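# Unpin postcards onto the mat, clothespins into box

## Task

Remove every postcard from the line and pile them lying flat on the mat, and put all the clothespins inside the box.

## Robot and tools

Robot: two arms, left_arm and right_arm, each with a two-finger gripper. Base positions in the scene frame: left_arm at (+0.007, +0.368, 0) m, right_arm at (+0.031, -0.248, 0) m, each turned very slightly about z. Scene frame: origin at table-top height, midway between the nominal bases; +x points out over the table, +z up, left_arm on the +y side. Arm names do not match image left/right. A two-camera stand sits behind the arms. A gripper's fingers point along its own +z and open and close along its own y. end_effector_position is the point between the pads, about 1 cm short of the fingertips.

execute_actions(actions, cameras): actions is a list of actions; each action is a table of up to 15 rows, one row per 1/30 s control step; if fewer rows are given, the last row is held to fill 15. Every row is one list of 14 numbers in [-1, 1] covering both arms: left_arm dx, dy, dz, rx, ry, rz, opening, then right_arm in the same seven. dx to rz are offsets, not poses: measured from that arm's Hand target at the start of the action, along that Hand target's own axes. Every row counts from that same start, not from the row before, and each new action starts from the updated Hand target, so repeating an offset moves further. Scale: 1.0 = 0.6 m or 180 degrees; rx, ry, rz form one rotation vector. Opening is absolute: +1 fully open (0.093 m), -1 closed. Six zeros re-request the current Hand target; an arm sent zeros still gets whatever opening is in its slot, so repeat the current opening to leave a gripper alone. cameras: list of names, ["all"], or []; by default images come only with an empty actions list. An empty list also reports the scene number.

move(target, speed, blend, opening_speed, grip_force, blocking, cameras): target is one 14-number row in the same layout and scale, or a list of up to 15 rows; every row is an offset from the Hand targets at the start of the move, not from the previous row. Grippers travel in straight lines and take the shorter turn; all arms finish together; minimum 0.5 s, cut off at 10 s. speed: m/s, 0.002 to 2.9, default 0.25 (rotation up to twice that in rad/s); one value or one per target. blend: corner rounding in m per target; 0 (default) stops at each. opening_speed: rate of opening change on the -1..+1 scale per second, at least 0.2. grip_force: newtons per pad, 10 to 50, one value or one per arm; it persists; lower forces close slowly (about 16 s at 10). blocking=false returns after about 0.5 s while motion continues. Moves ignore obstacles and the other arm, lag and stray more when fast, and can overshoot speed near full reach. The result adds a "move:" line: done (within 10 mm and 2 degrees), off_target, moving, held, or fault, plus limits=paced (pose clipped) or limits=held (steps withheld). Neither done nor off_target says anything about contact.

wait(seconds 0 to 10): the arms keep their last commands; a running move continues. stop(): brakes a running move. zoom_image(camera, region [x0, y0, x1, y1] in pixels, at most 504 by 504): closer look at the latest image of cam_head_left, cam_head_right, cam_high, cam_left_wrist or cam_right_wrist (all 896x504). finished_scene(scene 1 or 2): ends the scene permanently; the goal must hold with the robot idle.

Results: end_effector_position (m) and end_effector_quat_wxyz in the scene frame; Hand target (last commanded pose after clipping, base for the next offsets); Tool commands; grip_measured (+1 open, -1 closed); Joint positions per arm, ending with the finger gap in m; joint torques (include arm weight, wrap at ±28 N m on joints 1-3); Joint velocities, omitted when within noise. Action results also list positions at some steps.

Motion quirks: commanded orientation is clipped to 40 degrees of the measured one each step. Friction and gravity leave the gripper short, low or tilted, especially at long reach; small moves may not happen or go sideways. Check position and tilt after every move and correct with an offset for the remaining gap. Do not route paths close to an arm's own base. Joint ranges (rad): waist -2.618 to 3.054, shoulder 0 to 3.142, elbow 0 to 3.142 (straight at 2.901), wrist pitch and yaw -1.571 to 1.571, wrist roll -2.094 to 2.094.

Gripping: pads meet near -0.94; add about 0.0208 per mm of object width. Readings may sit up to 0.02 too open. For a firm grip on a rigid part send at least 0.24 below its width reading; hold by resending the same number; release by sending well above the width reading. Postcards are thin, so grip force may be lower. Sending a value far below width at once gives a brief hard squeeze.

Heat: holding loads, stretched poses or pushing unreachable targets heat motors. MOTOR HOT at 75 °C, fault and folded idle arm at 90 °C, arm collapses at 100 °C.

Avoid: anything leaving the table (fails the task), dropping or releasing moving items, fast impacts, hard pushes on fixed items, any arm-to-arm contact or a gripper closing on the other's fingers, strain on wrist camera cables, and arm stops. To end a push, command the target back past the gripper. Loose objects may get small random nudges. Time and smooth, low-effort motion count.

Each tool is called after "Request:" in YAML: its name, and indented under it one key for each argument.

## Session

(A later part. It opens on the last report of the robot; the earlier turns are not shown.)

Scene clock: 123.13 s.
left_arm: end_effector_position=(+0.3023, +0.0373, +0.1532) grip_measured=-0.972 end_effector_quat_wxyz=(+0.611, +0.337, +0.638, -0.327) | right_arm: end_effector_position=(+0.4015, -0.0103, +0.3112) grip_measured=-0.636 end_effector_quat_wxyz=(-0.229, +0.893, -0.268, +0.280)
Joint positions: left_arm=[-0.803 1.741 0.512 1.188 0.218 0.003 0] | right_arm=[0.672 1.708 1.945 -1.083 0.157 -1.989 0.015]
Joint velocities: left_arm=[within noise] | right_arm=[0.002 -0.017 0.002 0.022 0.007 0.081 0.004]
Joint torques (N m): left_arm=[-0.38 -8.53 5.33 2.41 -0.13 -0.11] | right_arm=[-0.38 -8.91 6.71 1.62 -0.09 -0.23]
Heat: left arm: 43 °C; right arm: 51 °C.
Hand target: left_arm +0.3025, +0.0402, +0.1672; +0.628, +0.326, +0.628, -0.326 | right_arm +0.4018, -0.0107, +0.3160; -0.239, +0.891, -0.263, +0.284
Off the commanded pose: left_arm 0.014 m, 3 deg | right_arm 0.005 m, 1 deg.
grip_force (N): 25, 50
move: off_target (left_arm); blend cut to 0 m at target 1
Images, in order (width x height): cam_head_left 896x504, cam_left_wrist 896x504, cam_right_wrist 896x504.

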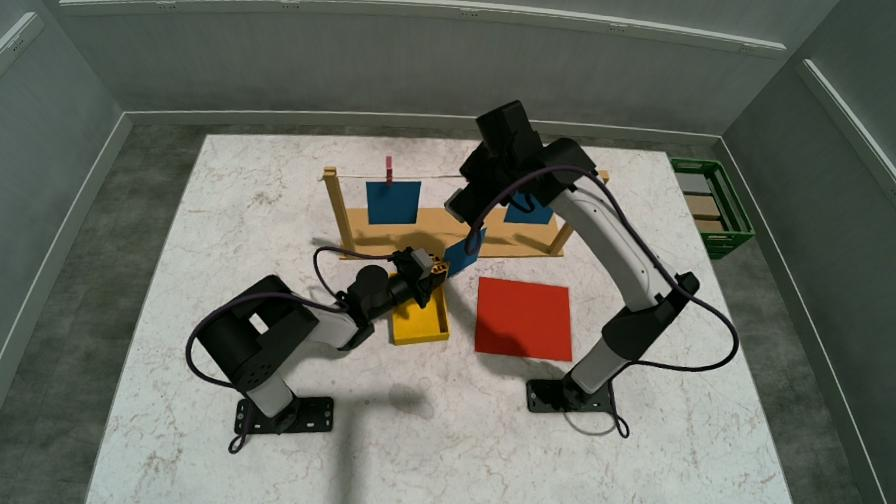

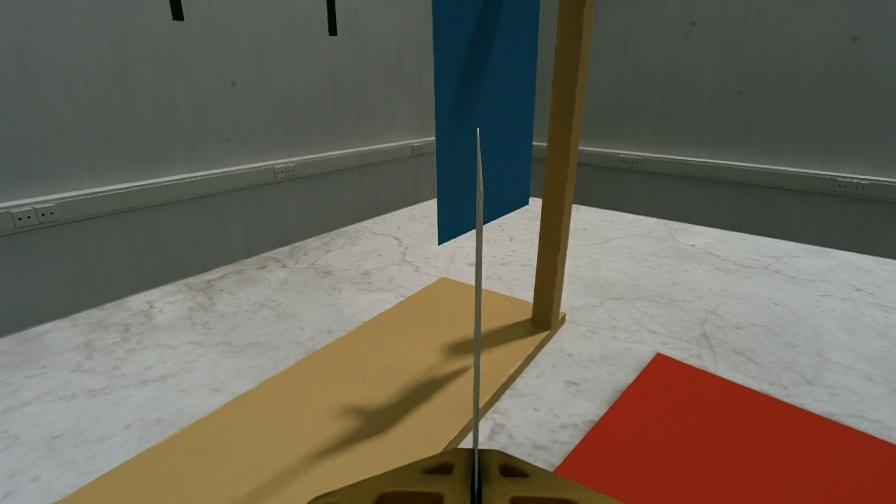

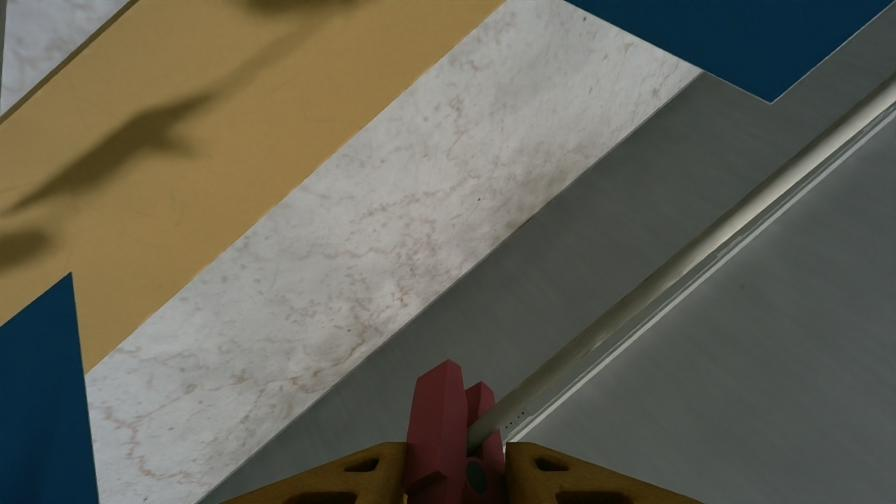

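Request:
move:
  target: [-0.033,-0.231,0.113,0.0618,0.2876,-0.4111,-1,0,0,-0.15,0,0,0,-0.64]
  speed: 0.15
  cameras: ["all"]

Scene clock: 135.77 s.
left_arm: end_effector_position=(+0.2292, -0.0902, +0.1875) grip_measured=-0.972 end_effector_quat_wxyz=(-0.022, +0.052, +0.854, -0.516) | right_arm: end_effector_position=(+0.3531, -0.0317, +0.3666) grip_measured=-0.640 end_effector_quat_wxyz=(-0.226, +0.897, -0.261, +0.275)
Joint positions: left_arm=[-0.96 1.821 1.34 -0.146 0.653 -1.137 0] | right_arm=[0.707 1.67 2.181 -1.371 0.172 -1.974 0.014]
Joint velocities: left_arm=[within noise] | right_arm=[0.002 0.002 -0.007 -0.066 -0.007 -0.066 0.012]
Joint torques (N m): left_arm=[-0.49 -7.47 10.28 1.77 0.41 -0.14] | right_arm=[0.64 -8.46 8.66 1.32 0.1 -0.02]
Heat: left arm: 43 °C; right arm: 52 °C.
Hand target: left_arm +0.2281, -0.0950, +0.1870; -0.032, +0.051, +0.855, -0.515 | right_arm +0.3449, -0.0354, +0.3812; -0.239, +0.891, -0.263, +0.284
Off the commanded pose: left_arm 0.005 m, 1 deg | right_arm 0.017 m, 2 deg.
grip_force (N): 25, 50
move: off_target (right_arm)

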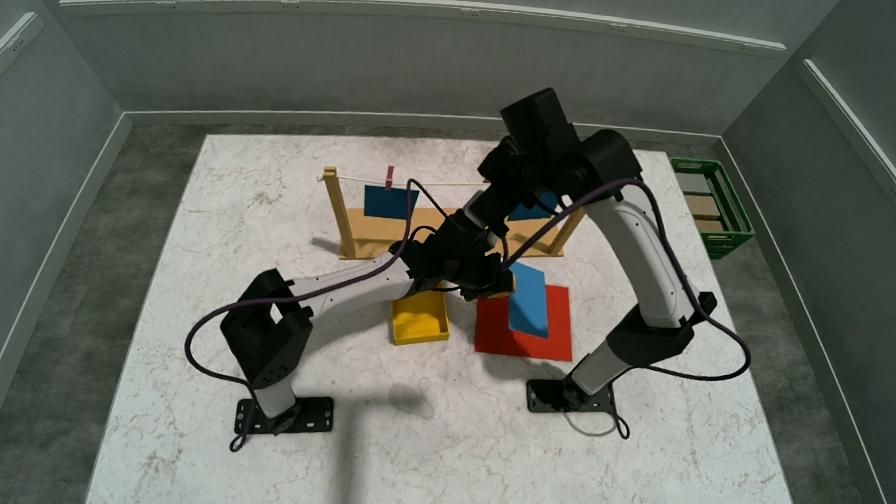

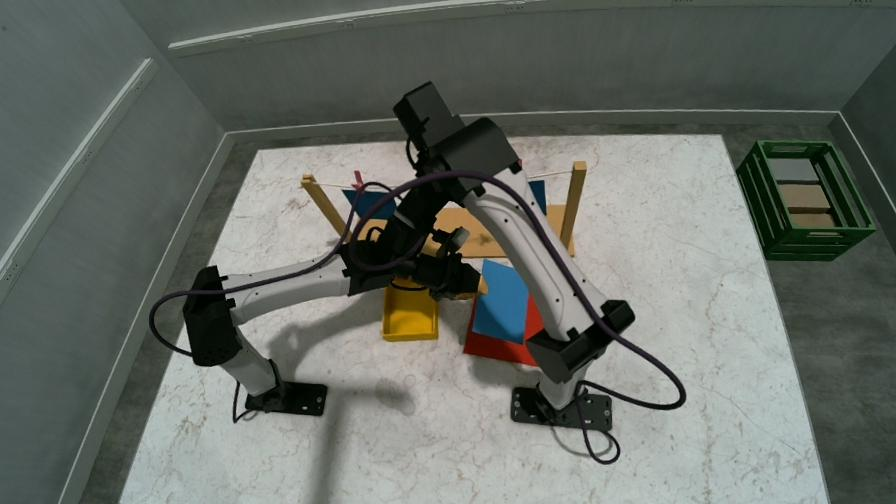

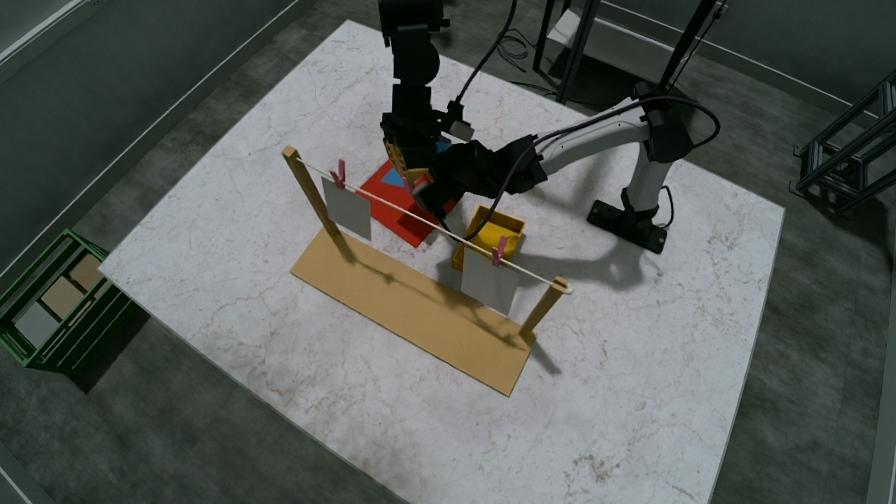

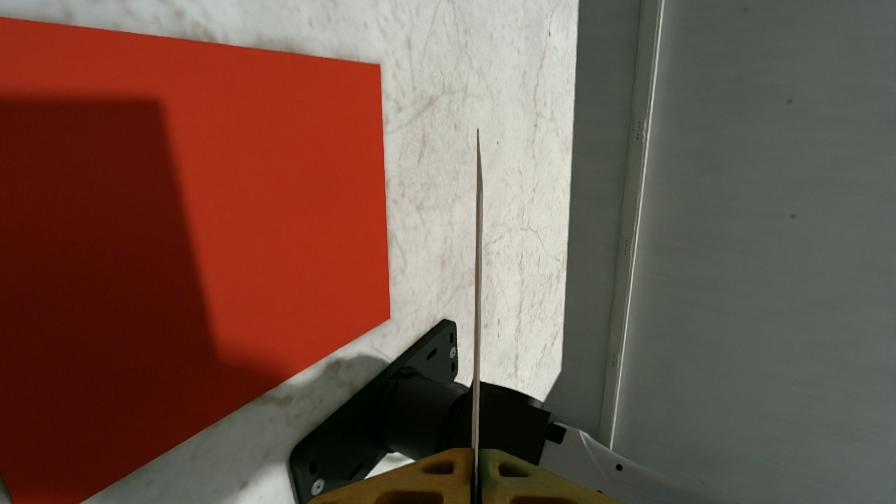

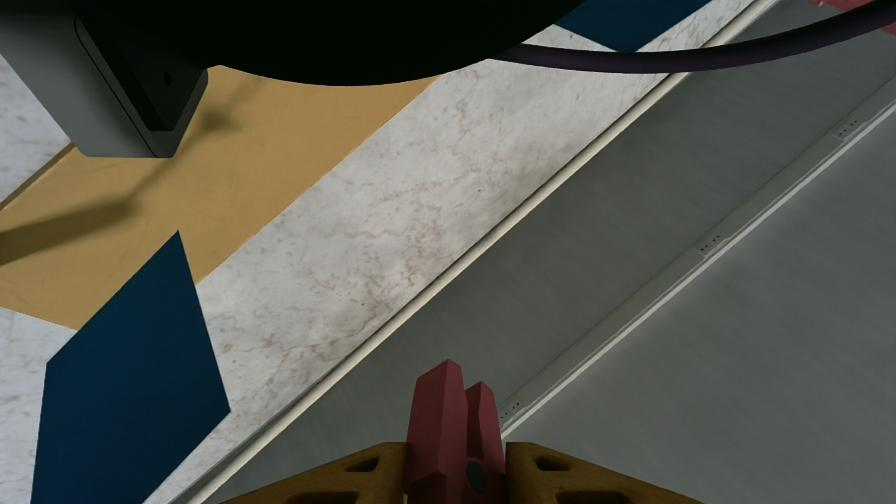

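Request:
move:
  target: [-0.042,0.161,0.1305,0,0,0,-1,0.091,0.1575,-0.19,0,0,0,-0.64]
  speed: 0.15
  cameras: ["cam_head_left","cam_head_right","cam_left_wrist"]

Scene clock: 146.17 s.
left_arm: end_effector_position=(+0.2511, -0.1198, +0.0690) grip_measured=-0.972 end_effector_quat_wxyz=(-0.029, +0.050, +0.857, -0.511) | right_arm: end_effector_position=(+0.2804, -0.1703, +0.4360) grip_measured=-0.636 end_effector_quat_wxyz=(-0.252, +0.843, -0.336, +0.336)
Joint positions: left_arm=[-0.96 2.137 1.296 0.197 0.658 -1.138 0] | right_arm=[0.378 1.335 2.177 -1.547 0.055 -2.073 0.015]
Joint torques (N m): left_arm=[-0.27 -9.62 7.02 2.11 0.43 -0.08] | right_arm=[-0.43 -1.58 4.11 1.49 -0.15 -0.25]
Heat: left arm: 43 °C; right arm: 53 °C.
Hand target: left_arm +0.2499, -0.1219, +0.0651; -0.032, +0.051, +0.855, -0.515 | right_arm +0.2796, -0.1706, +0.4305; -0.239, +0.890, -0.263, +0.284
Off the commanded pose: left_arm 0.005 m, 1 deg | right_arm 0.006 m, 12 deg.
joint sent to its limit (right arm) — joint 4 (wrist pitch), lower limit; joint 6 (wrist roll), lower limit. The joint targets are off in orientation, not in position.
grip_force (N): 25, 50
move: off_target (right_arm)
Images, in order (width x height): cam_head_left 896x504, cam_head_right 896x504, cam_left_wrist 896x504.

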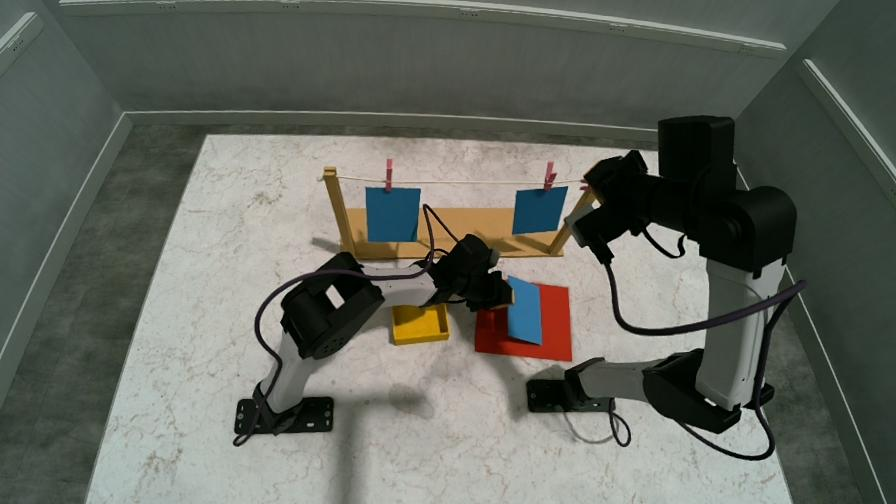

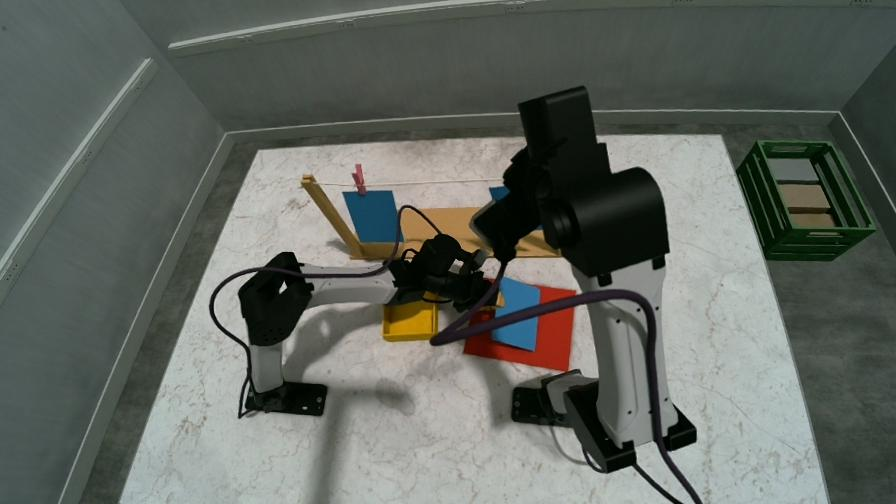

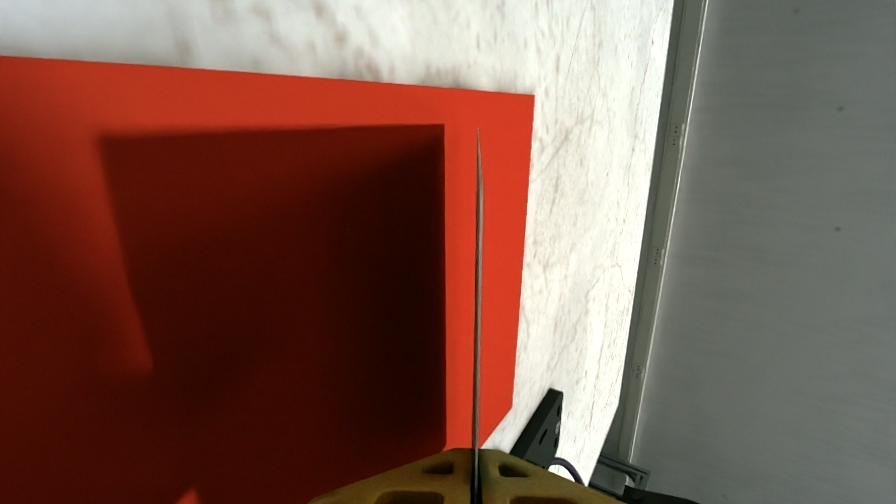

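Request:
move:
  target:
    - [0,0.0516,0.0272,0,0,0,-1,0,0,0,0,0,0,-0.64]
    - [0,0.0634,0.0335,0,0,0,-1,0,0,0,0,0,0,-0.64]
  speed: [0.1,0.03]
  cameras: ["cam_head_left","cam_left_wrist"]

Scene clock: 151.80 s.
left_arm: end_effector_position=(+0.2532, -0.1273, +0.0477) grip_measured=-0.972 end_effector_quat_wxyz=(-0.019, +0.066, +0.841, -0.536) | right_arm: end_effector_position=(+0.2804, -0.1702, +0.4360) grip_measured=-0.636 end_effector_quat_wxyz=(-0.252, +0.843, -0.336, +0.336)
Joint positions: left_arm=[-0.96 2.219 1.27 0.372 0.68 -1.139 0] | right_arm=[0.378 1.335 2.177 -1.547 0.055 -2.073 0.015]
Joint torques (N m): left_arm=[-0.29 -8.43 5.61 1.82 0.18 -0.06] | right_arm=[-0.43 -1.57 4.14 1.49 -0.15 -0.24]
Heat: left arm: 43 °C; right arm: 52 °C.
Hand target: left_arm +0.2498, -0.1219, +0.0220; -0.032, +0.051, +0.855, -0.515 | right_arm +0.2796, -0.1705, +0.4305; -0.239, +0.890, -0.263, +0.284
Off the commanded pose: left_arm 0.026 m, 4 deg | right_arm 0.006 m, 12 deg.
joint sent to its limit (right arm) — joint 4 (wrist pitch), lower limit; joint 6 (wrist roll), lower limit. The joint targets are off in orientation, not in position.
grip_force (N): 25, 50
move: off_target (left_arm, right_arm)
Images, in order (width x height): cam_head_left 896x504, cam_left_wrist 896x504.

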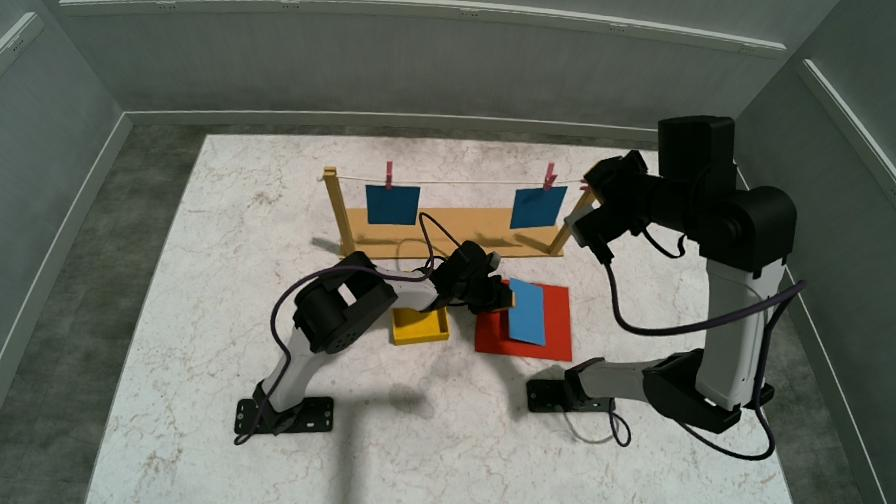

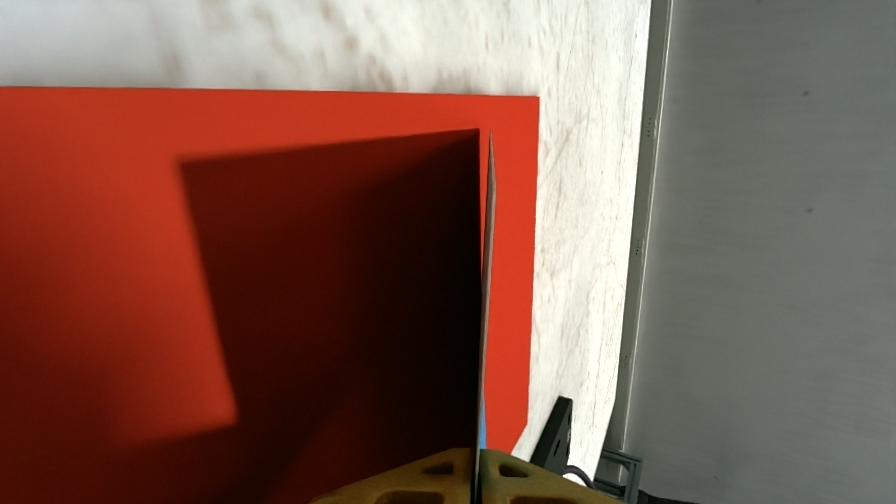

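Request:
move:
  target:
    - [0,-0.0147,-0.0078,0,0,0,-0.7,0,0,0,0,0,0,-0.64]
    - [0.0007,-0.0108,-0.0435,0,0,0,-0.7,0,0,0,0,0,0,-0.64]
    - [0.0025,0.0165,-0.1237,0,0,0,-0.7,0,0,0,0,0,0,-0.64]
  speed: [0.03,0.06,0.08]
  opening_speed: 0.4
  cameras: ["cam_head_left","cam_left_wrist"]

Scene clock: 158.53 s.
left_arm: end_effector_position=(+0.2583, -0.0534, +0.0338) grip_measured=-0.703 end_effector_quat_wxyz=(-0.039, +0.039, +0.860, -0.508) | right_arm: end_effector_position=(+0.2804, -0.1702, +0.4360) grip_measured=-0.636 end_effector_quat_wxyz=(-0.252, +0.843, -0.336, +0.336)
Joint positions: left_arm=[-0.838 2.091 1.062 0.307 0.756 -1.059 0.011] | right_arm=[0.378 1.335 2.177 -1.547 0.055 -2.073 0.015]
Joint torques (N m): left_arm=[0.09 -12.9 5.7 1.65 0.48 0.18] | right_arm=[-0.44 -1.59 4.12 1.49 -0.14 -0.24]
Heat: left arm: 43 °C; right arm: 51 °C.
Hand target: left_arm +0.2568, -0.0521, +0.0479; -0.032, +0.051, +0.855, -0.515 | right_arm +0.2796, -0.1705, +0.4305; -0.239, +0.890, -0.263, +0.284
Off the commanded pose: left_arm 0.014 m, 2 deg | right_arm 0.006 m, 12 deg.
joint sent to its limit (right arm) — joint 4 (wrist pitch), lower limit; joint 6 (wrist roll), lower limit. The joint targets are off in orientation, not in position.
grip_force (N): 25, 50
move: off_target (left_arm, right_arm)
Images, in order (width x height): cam_head_left 896x504, cam_left_wrist 896x504.

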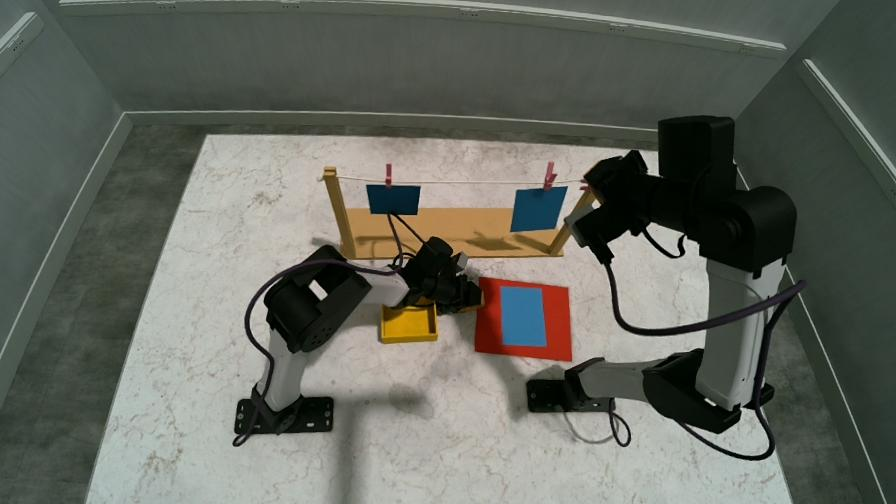

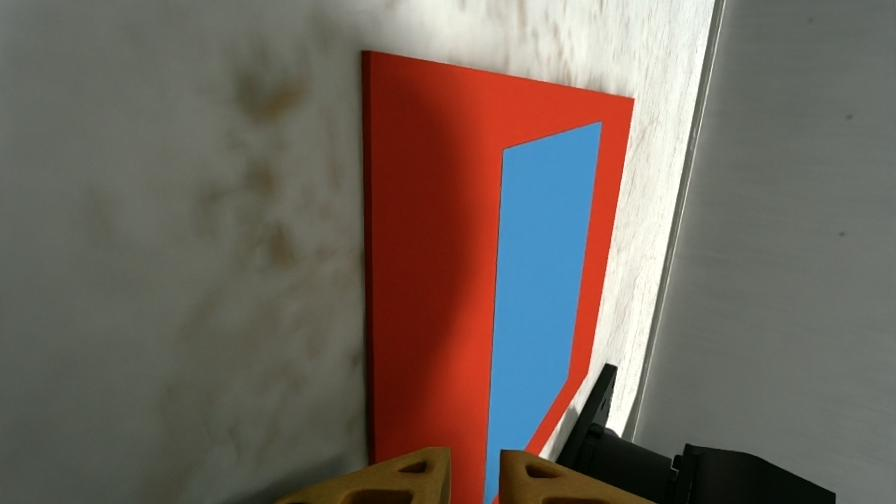

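Request:
move:
  target:
    - [0.001,-0.208,-0.1135,0,0,0,-0.6,0,0,0,0,0,0,-0.64]
    - [0.033,-0.0087,-0.668,0.0045,-0.2298,0.4445,-0.399,-0.213,-0.047,0.132,-0.181,-0.055,0.472,-0.64]
  speed: [0.15,0.25]
  blend: [0.02,0]
  cameras: ["cam_head_left","cam_head_right","cam_right_wrist"]

Scene clock: 177.90 s.
left_arm: end_effector_position=(+0.2813, +0.2986, +0.2397) grip_measured=-0.401 end_effector_quat_wxyz=(+0.584, +0.385, +0.597, -0.392) | right_arm: end_effector_position=(+0.2514, -0.0521, +0.3472) grip_measured=-0.636 end_effector_quat_wxyz=(+0.265, -0.513, +0.810, +0.102)
Joint positions: left_arm=[0.348 1.19 0.634 0.001 1.552 0.535 0.026] | right_arm=[0.676 1.443 1.976 -1.548 -0.16 -0.45 0.015]
Joint torques (N m): left_arm=[0.23 -2.56 7.45 1.42 0.6 0.14] | right_arm=[0.17 -2.93 5.41 1.15 -0.23 -0.03]
Heat: left arm: 46 °C; right arm: 49 °C.
Hand target: left_arm +0.2803, +0.2997, +0.2398; +0.578, +0.406, +0.579, -0.406 | right_arm +0.2496, -0.0504, +0.3406; +0.149, -0.529, +0.830, +0.097
Off the commanded pose: left_arm 0.001 m, 4 deg | right_arm 0.007 m, 14 deg.
joint sent to its limit (left arm) — joint 5 (wrist yaw), upper limit. The joint targets are off in orientation, not in position.
joint sent to its limit (right arm) — joint 4 (wrist pitch), lower limit. The joint targets are off in orientation, not in position.
grip_force (N): 25, 50
move: off_target (left_arm, right_arm); target 2's new opening was sent with left_arm's hand 0.001 m and 4 deg from that target
Images, in order (width x height): cam_head_left 896x504, cam_head_right 896x504, cam_right_wrist 896x504.

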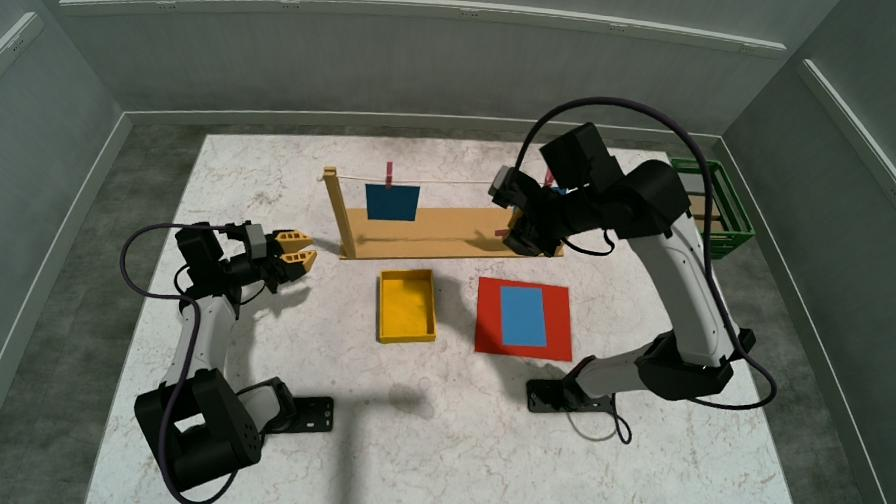

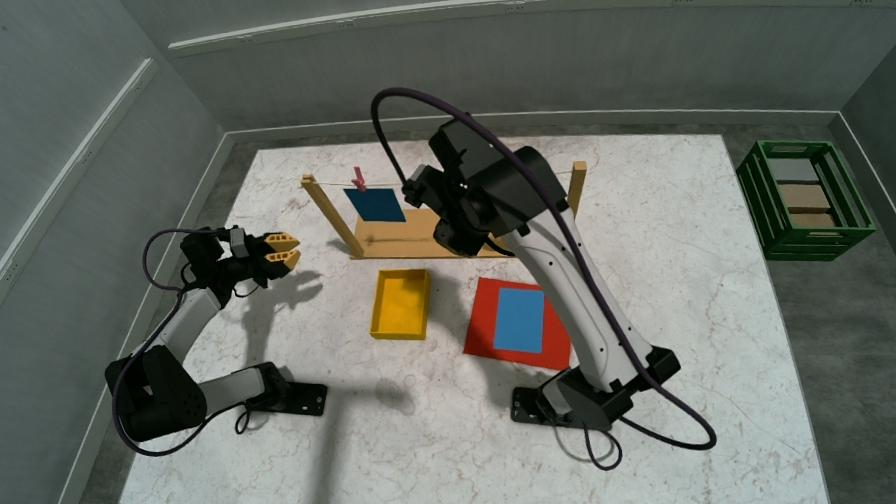

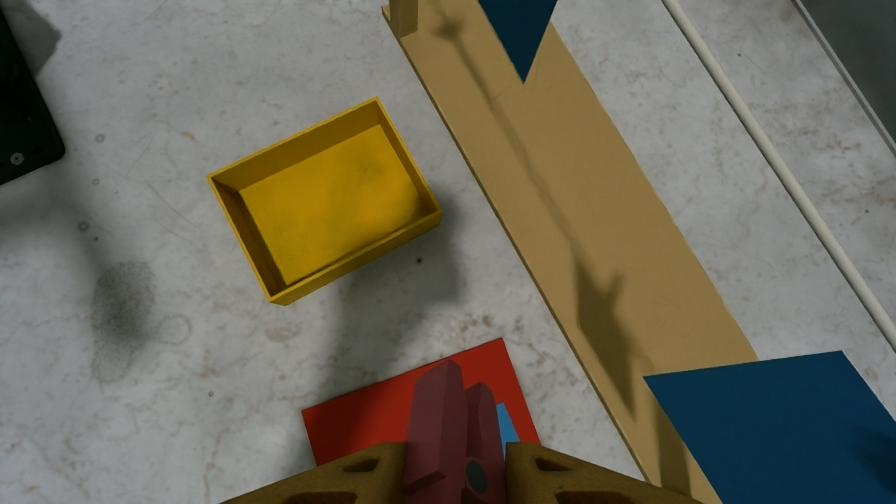

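Request:
move:
  target:
    - [0,0,0,0,0,0,-0.399,-0.1043,0.1458,0.3787,0,0,0,-0.64]
    - [0,0,0,0,0,0,-0.399,-0.0507,0.1452,0.5223,0,0,0,-0.64]
  speed: [0.2,0.12]
  blend: [0.02,0]
  cameras: ["cam_head_left","cam_right_wrist"]

Scene clock: 185.33 s.
left_arm: end_effector_position=(+0.2813, +0.2986, +0.2397) grip_measured=-0.401 end_effector_quat_wxyz=(+0.584, +0.385, +0.597, -0.392) | right_arm: end_effector_position=(+0.2280, +0.1102, +0.0646) grip_measured=-0.640 end_effector_quat_wxyz=(+0.150, -0.532, +0.827, +0.100)
Joint positions: left_arm=[0.348 1.19 0.634 0.001 1.552 0.536 0.026] | right_arm=[1.094 1.814 1.258 -0.655 -0.038 -0.085 0.014]
Joint velocities: left_arm=[within noise] | right_arm=[-0.012 0.007 -0.007 -0.007 0.095 -0.007 -0.005]
Joint torques (N m): left_arm=[0.23 -2.56 7.43 1.42 0.61 0.14] | right_arm=[0.4 -7.17 7.02 1.09 0.02 -0.04]
Heat: left arm: 44 °C; right arm: 49 °C.
Hand target: left_arm +0.2803, +0.2997, +0.2398; +0.578, +0.406, +0.579, -0.407 | right_arm +0.2279, +0.1118, +0.0579; +0.149, -0.529, +0.830, +0.097
Off the commanded pose: left_arm 0.001 m, 4 deg | right_arm 0.007 m, 1 deg.
joint sent to its limit (left arm) — joint 5 (wrist yaw), upper limit. The joint targets are off in orientation, not in position.
grip_force (N): 25, 50
move: off_target (left_arm)
Images, in order (width x height): cam_head_left 896x504, cam_right_wrist 896x504.

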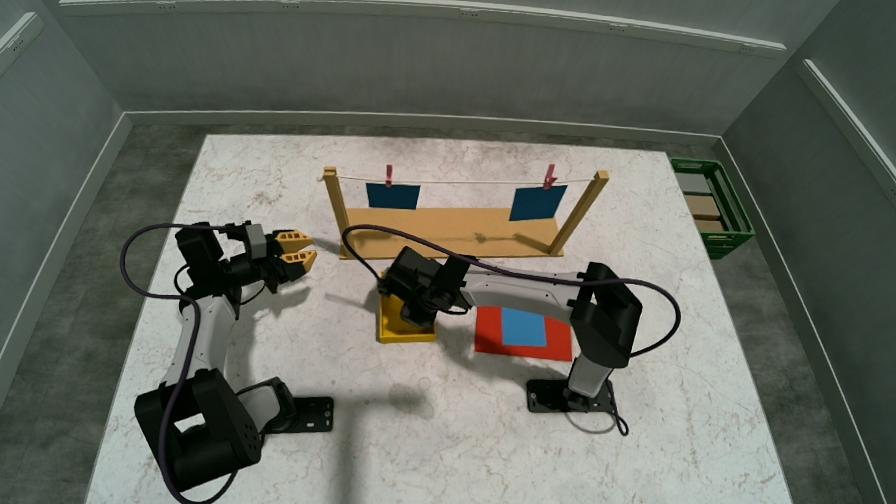

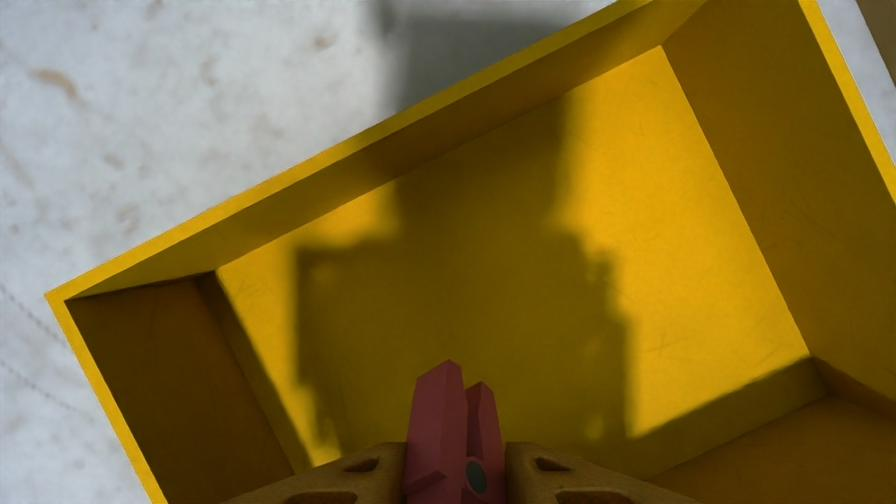

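Request:
move:
  target:
    - [0,0,0,0,0,0,-0.399,0.006,0,0.0156,0,0,0,-0.64]
    - [0,0,0,0,0,0,-0.399,0.006,0,0.0156,0,0,0,0.0]
    - [0,0,0,0,0,0,-0.399,-0.0945,0.001,-0.253,0,0,0,0.0]
  speed: [0.06,0.06,0.15]
  opening_speed: 0.8
  cameras: ["cam_head_left","cam_right_wrist"]

Scene clock: 191.87 s.
left_arm: end_effector_position=(+0.2813, +0.2986, +0.2397) grip_measured=-0.401 end_effector_quat_wxyz=(+0.584, +0.385, +0.597, -0.392) | right_arm: end_effector_position=(+0.2277, +0.1094, +0.2212) grip_measured=-0.002 end_effector_quat_wxyz=(+0.152, -0.532, +0.827, +0.101)
Joint positions: left_arm=[0.348 1.19 0.634 0.001 1.552 0.536 0.026] | right_arm=[1.094 1.804 1.875 -1.276 -0.037 -0.085 0.045]
Joint torques (N m): left_arm=[0.2 -2.54 7.47 1.42 0.61 0.15] | right_arm=[0.43 -6.89 9.47 0.82 0.02 -0.05]
Heat: left arm: 43 °C; right arm: 50 °C.
Hand target: left_arm +0.2803, +0.2997, +0.2398; +0.578, +0.406, +0.579, -0.407 | right_arm +0.2279, +0.1119, +0.2199; +0.149, -0.529, +0.830, +0.097
Off the commanded pose: left_arm 0.001 m, 4 deg | right_arm 0.003 m, 1 deg.
joint sent to its limit (left arm) — joint 5 (wrist yaw), upper limit. The joint targets are off in orientation, not in position.
grip_force (N): 25, 50
move: off_target (left_arm)
Images, in order (width x height): cam_head_left 896x504, cam_right_wrist 896x504.

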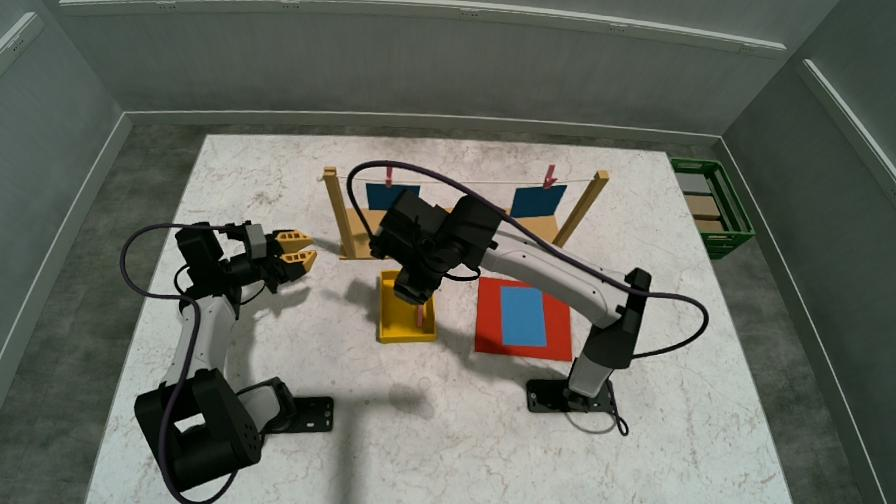

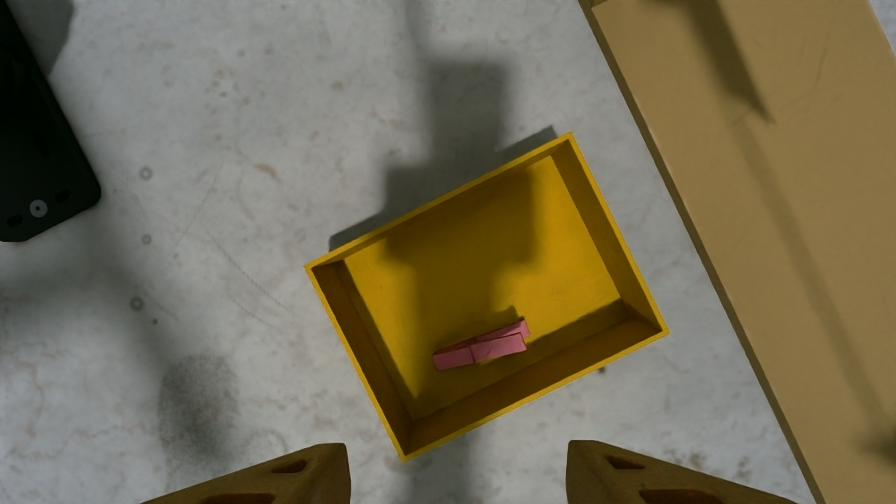

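Request:
move:
  target:
    - [0,0,0,0,0,0,-0.399,0.1653,-0.1385,-0.2757,0.09,0.017,-0.14,0.3]
    - [0.0747,-0.0738,0.4693,0,0,0,-0.399,0.3038,-0.319,-0.4527,0.1824,0.0347,-0.2842,0.3]
  speed: [0.25,0.25]
  blend: [0.05,0]
  cameras: ["cam_left_wrist","cam_right_wrist"]

Scene clock: 209.27 s.
left_arm: end_effector_position=(+0.3279, +0.0233, +0.1899) grip_measured=-0.401 end_effector_quat_wxyz=(+0.567, +0.412, +0.583, -0.410) | right_arm: end_effector_position=(+0.2899, -0.2099, +0.4097) grip_measured=+0.298 end_effector_quat_wxyz=(-0.286, +0.761, -0.523, +0.256)
Joint positions: left_arm=[-0.651 1.765 0.745 0.994 0.633 0.005 0.026] | right_arm=[0.109 1.321 2.078 -1.548 -0.121 -1.821 0.06]
Joint torques (N m): left_arm=[-0.43 -5.89 8.54 2.23 -0.11 -0.13] | right_arm=[-0.61 -1.09 6.63 1.4 -0.25 -0.24]
Heat: left arm: 42 °C; right arm: 51 °C.
Hand target: left_arm +0.3343, +0.0198, +0.1950; +0.579, +0.406, +0.579, -0.406 | right_arm +0.2901, -0.2099, +0.4101; -0.271, +0.773, -0.524, +0.234
Off the commanded pose: left_arm 0.009 m, 2 deg | right_arm 0.001 m, 3 deg.
joint sent to its limit (right arm) — joint 4 (wrist pitch), lower limit. The joint targets are off in orientation, not in position.
grip_force (N): 25, 50
move: off_target (right_arm)
Images, in order (width x height): cam_left_wrist 896x504, cam_right_wrist 896x504.

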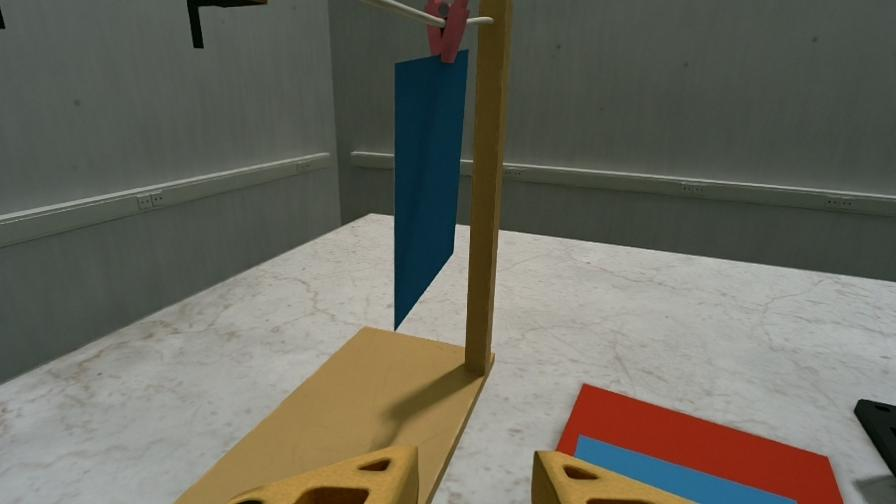

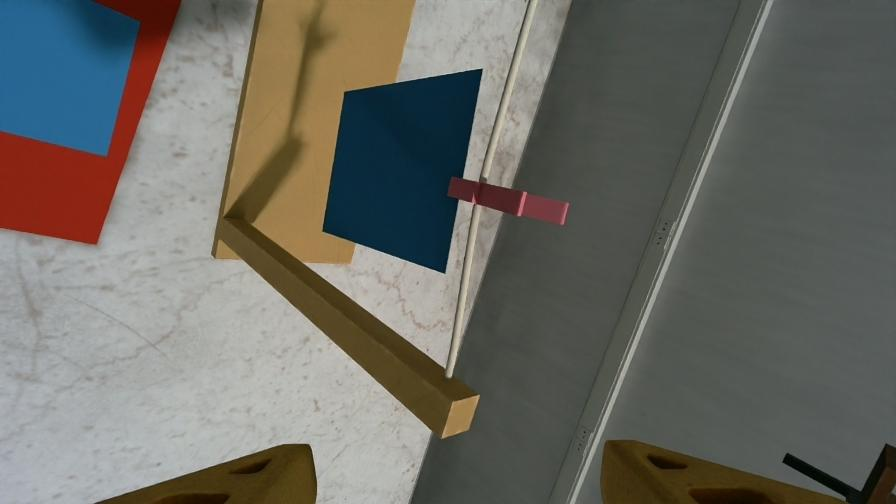

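Request:
move:
  target: [0,0.037,0.1,0,0,0,-0.399,0,0,0,0,0,0,0.3]
  speed: 0.15
  cameras: ["cam_left_wrist"]

Scene clock: 216.10 s.
left_arm: end_effector_position=(+0.3692, -0.0255, +0.1988) grip_measured=-0.401 end_effector_quat_wxyz=(+0.580, +0.412, +0.570, -0.410) | right_arm: end_effector_position=(+0.2899, -0.2099, +0.4097) grip_measured=+0.298 end_effector_quat_wxyz=(-0.286, +0.761, -0.522, +0.256)
Joint positions: left_arm=[-0.693 1.955 1.018 0.949 0.591 0.005 0.026] | right_arm=[0.109 1.321 2.078 -1.548 -0.121 -1.822 0.06]
Joint torques (N m): left_arm=[-0.38 -7.64 8.95 1.95 -0.1 -0.12] | right_arm=[-0.61 -1.09 6.61 1.4 -0.24 -0.24]
Heat: left arm: 42 °C; right arm: 51 °C.
Hand target: left_arm +0.3755, -0.0291, +0.1948; +0.578, +0.406, +0.579, -0.406 | right_arm +0.2901, -0.2099, +0.4101; -0.270, +0.773, -0.524, +0.234
Off the commanded pose: left_arm 0.008 m, 1 deg | right_arm 0.000 m, 3 deg.
joint sent to its limit (right arm) — joint 4 (wrist pitch), lower limit. The joint targets are off in orientation, not in position.
grip_force (N): 25, 50
move: off_target (right_arm)
Images, in order (width x height): cam_left_wrist 896x504.

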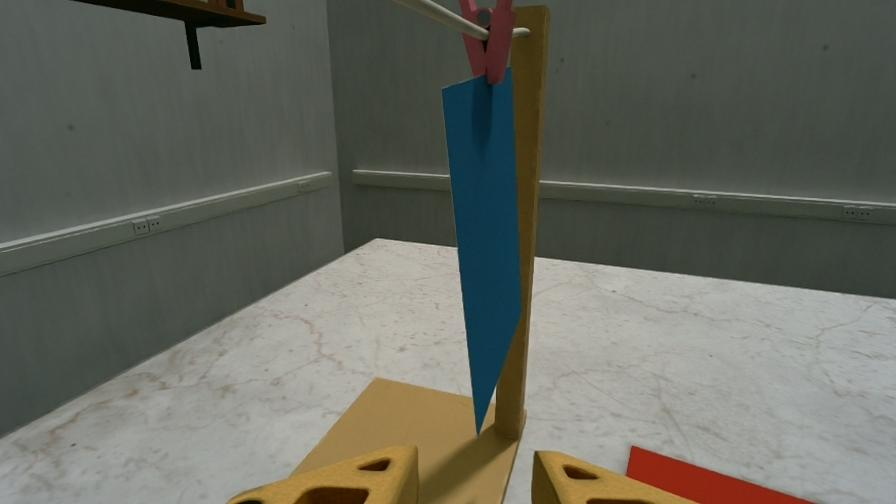

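Request:
wait:
  seconds: 1
  cameras: ["cam_left_wrist","cam_right_wrist"]

Scene clock: 219.63 s.
left_arm: end_effector_position=(+0.3693, -0.0254, +0.1986) grip_measured=-0.401 end_effector_quat_wxyz=(+0.580, +0.412, +0.570, -0.410) | right_arm: end_effector_position=(+0.2899, -0.2099, +0.4097) grip_measured=+0.298 end_effector_quat_wxyz=(-0.286, +0.761, -0.522, +0.256)
Joint positions: left_arm=[-0.693 1.955 1.018 0.948 0.591 0.005 0.026] | right_arm=[0.109 1.321 2.078 -1.548 -0.121 -1.822 0.06]
Joint torques (N m): left_arm=[-0.4 -7.65 8.95 1.95 -0.12 -0.11] | right_arm=[-0.62 -1.09 6.58 1.4 -0.24 -0.23]
Heat: left arm: 43 °C; right arm: 51 °C.
Hand target: left_arm +0.3755, -0.0291, +0.1947; +0.578, +0.406, +0.579, -0.406 | right_arm +0.2901, -0.2099, +0.4101; -0.270, +0.773, -0.524, +0.234
Tool commands: left_gripper/opening=-0.399 right_gripper/opening=+0.3
Off the commanded pose: left_arm 0.008 m, 1 deg | right_arm 0.000 m, 3 deg.
grip_force (N): 25, 50
wait: 1.00 s; at rest from the start
Images, in order (width x height): cam_left_wrist 896x504, cam_right_wrist 896x504.

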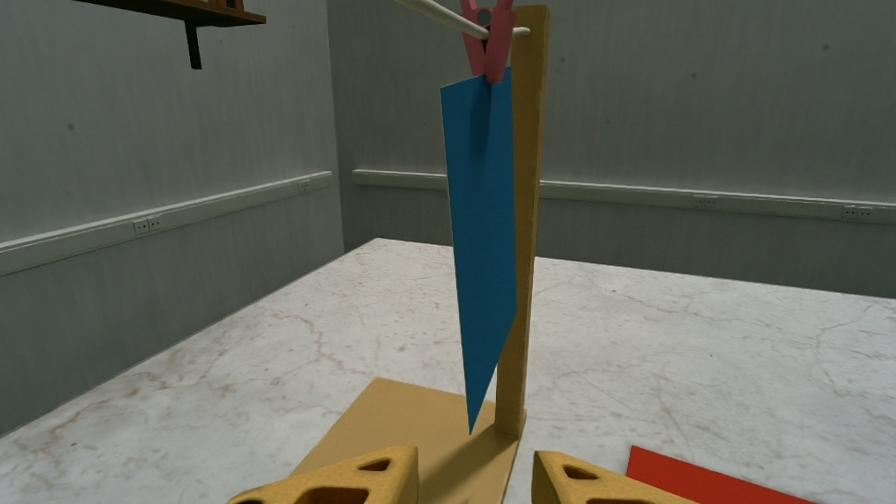

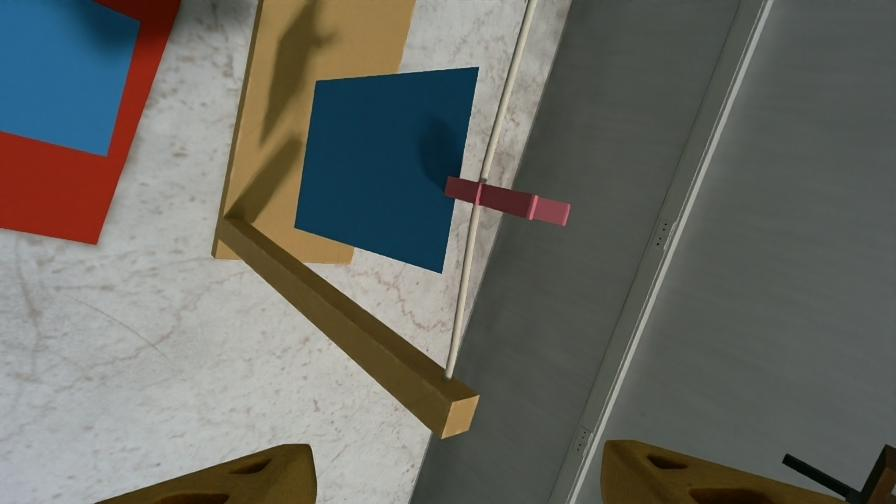

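Request:
wait:
  seconds: 0.3
  cameras: ["cam_left_wrist"]

Request:
wait:
  seconds: 2
  cameras: ["cam_left_wrist"]

Scene clock: 221.77 s.
left_arm: end_effector_position=(+0.3693, -0.0254, +0.1986) grip_measured=-0.401 end_effector_quat_wxyz=(+0.580, +0.412, +0.570, -0.410) | right_arm: end_effector_position=(+0.2899, -0.2099, +0.4097) grip_measured=+0.298 end_effector_quat_wxyz=(-0.286, +0.761, -0.522, +0.256)
Joint positions: left_arm=[-0.693 1.955 1.018 0.948 0.591 0.005 0.026] | right_arm=[0.109 1.321 2.078 -1.548 -0.121 -1.822 0.06]
Joint torques (N m): left_arm=[-0.42 -7.62 8.94 1.94 -0.13 -0.12] | right_arm=[-0.62 -1.11 6.58 1.4 -0.24 -0.24]
Heat: left arm: 43 °C; right arm: 51 °C.
Hand target: left_arm +0.3755, -0.0291, +0.1947; +0.578, +0.406, +0.579, -0.406 | right_arm +0.2901, -0.2099, +0.4101; -0.270, +0.773, -0.524, +0.234
Tool commands: left_gripper/opening=-0.399 right_gripper/opening=+0.3
Off the commanded pose: left_arm 0.008 m, 1 deg | right_arm 0.000 m, 3 deg.
grip_force (N): 25, 50
wait: 0.30 s; at rest from the start
Images, in order (width x height): cam_left_wrist 896x504.

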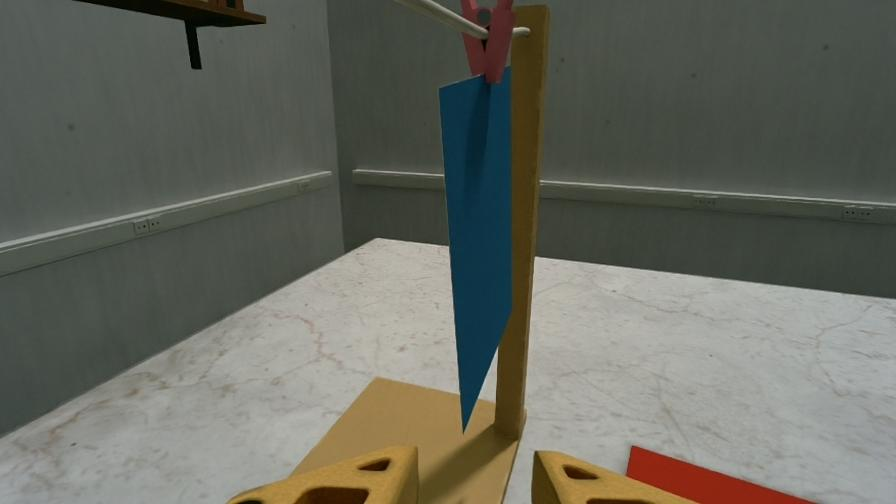

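Scene clock: 223.77 s.
left_arm: end_effector_position=(+0.3693, -0.0254, +0.1986) grip_measured=-0.401 end_effector_quat_wxyz=(+0.580, +0.412, +0.570, -0.410) | right_arm: end_effector_position=(+0.2899, -0.2099, +0.4097) grip_measured=+0.298 end_effector_quat_wxyz=(-0.286, +0.761, -0.522, +0.256)
Joint positions: left_arm=[-0.693 1.955 1.018 0.948 0.591 0.005 0.026] | right_arm=[0.109 1.321 2.078 -1.548 -0.121 -1.822 0.06]
Joint torques (N m): left_arm=[-0.38 -7.64 8.94 1.95 -0.13 -0.13] | right_arm=[-0.66 -1.11 6.63 1.4 -0.24 -0.23]
Heat: left arm: 43 °C; right arm: 51 °C.
Hand target: left_arm +0.3755, -0.0291, +0.1947; +0.578, +0.406, +0.579, -0.406 | right_arm +0.2901, -0.2099, +0.4101; -0.270, +0.773, -0.524, +0.234
Tool commands: left_gripper/opening=-0.399 right_gripper/opening=+0.3
Off the commanded pose: left_arm 0.008 m, 1 deg | right_arm 0.000 m, 3 deg.
grip_force (N): 25, 50
wait: 2.00 s; at rest by 0.17 s
Images, in order (width x height): cam_left_wrist 896x504.

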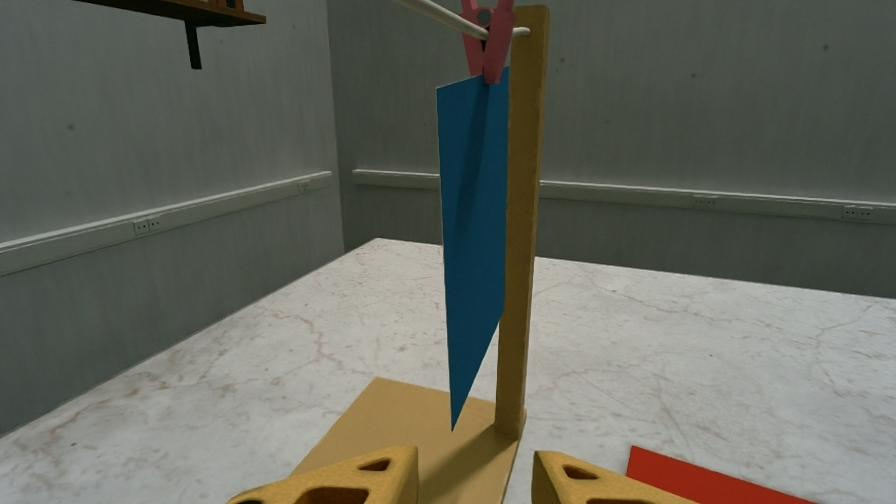

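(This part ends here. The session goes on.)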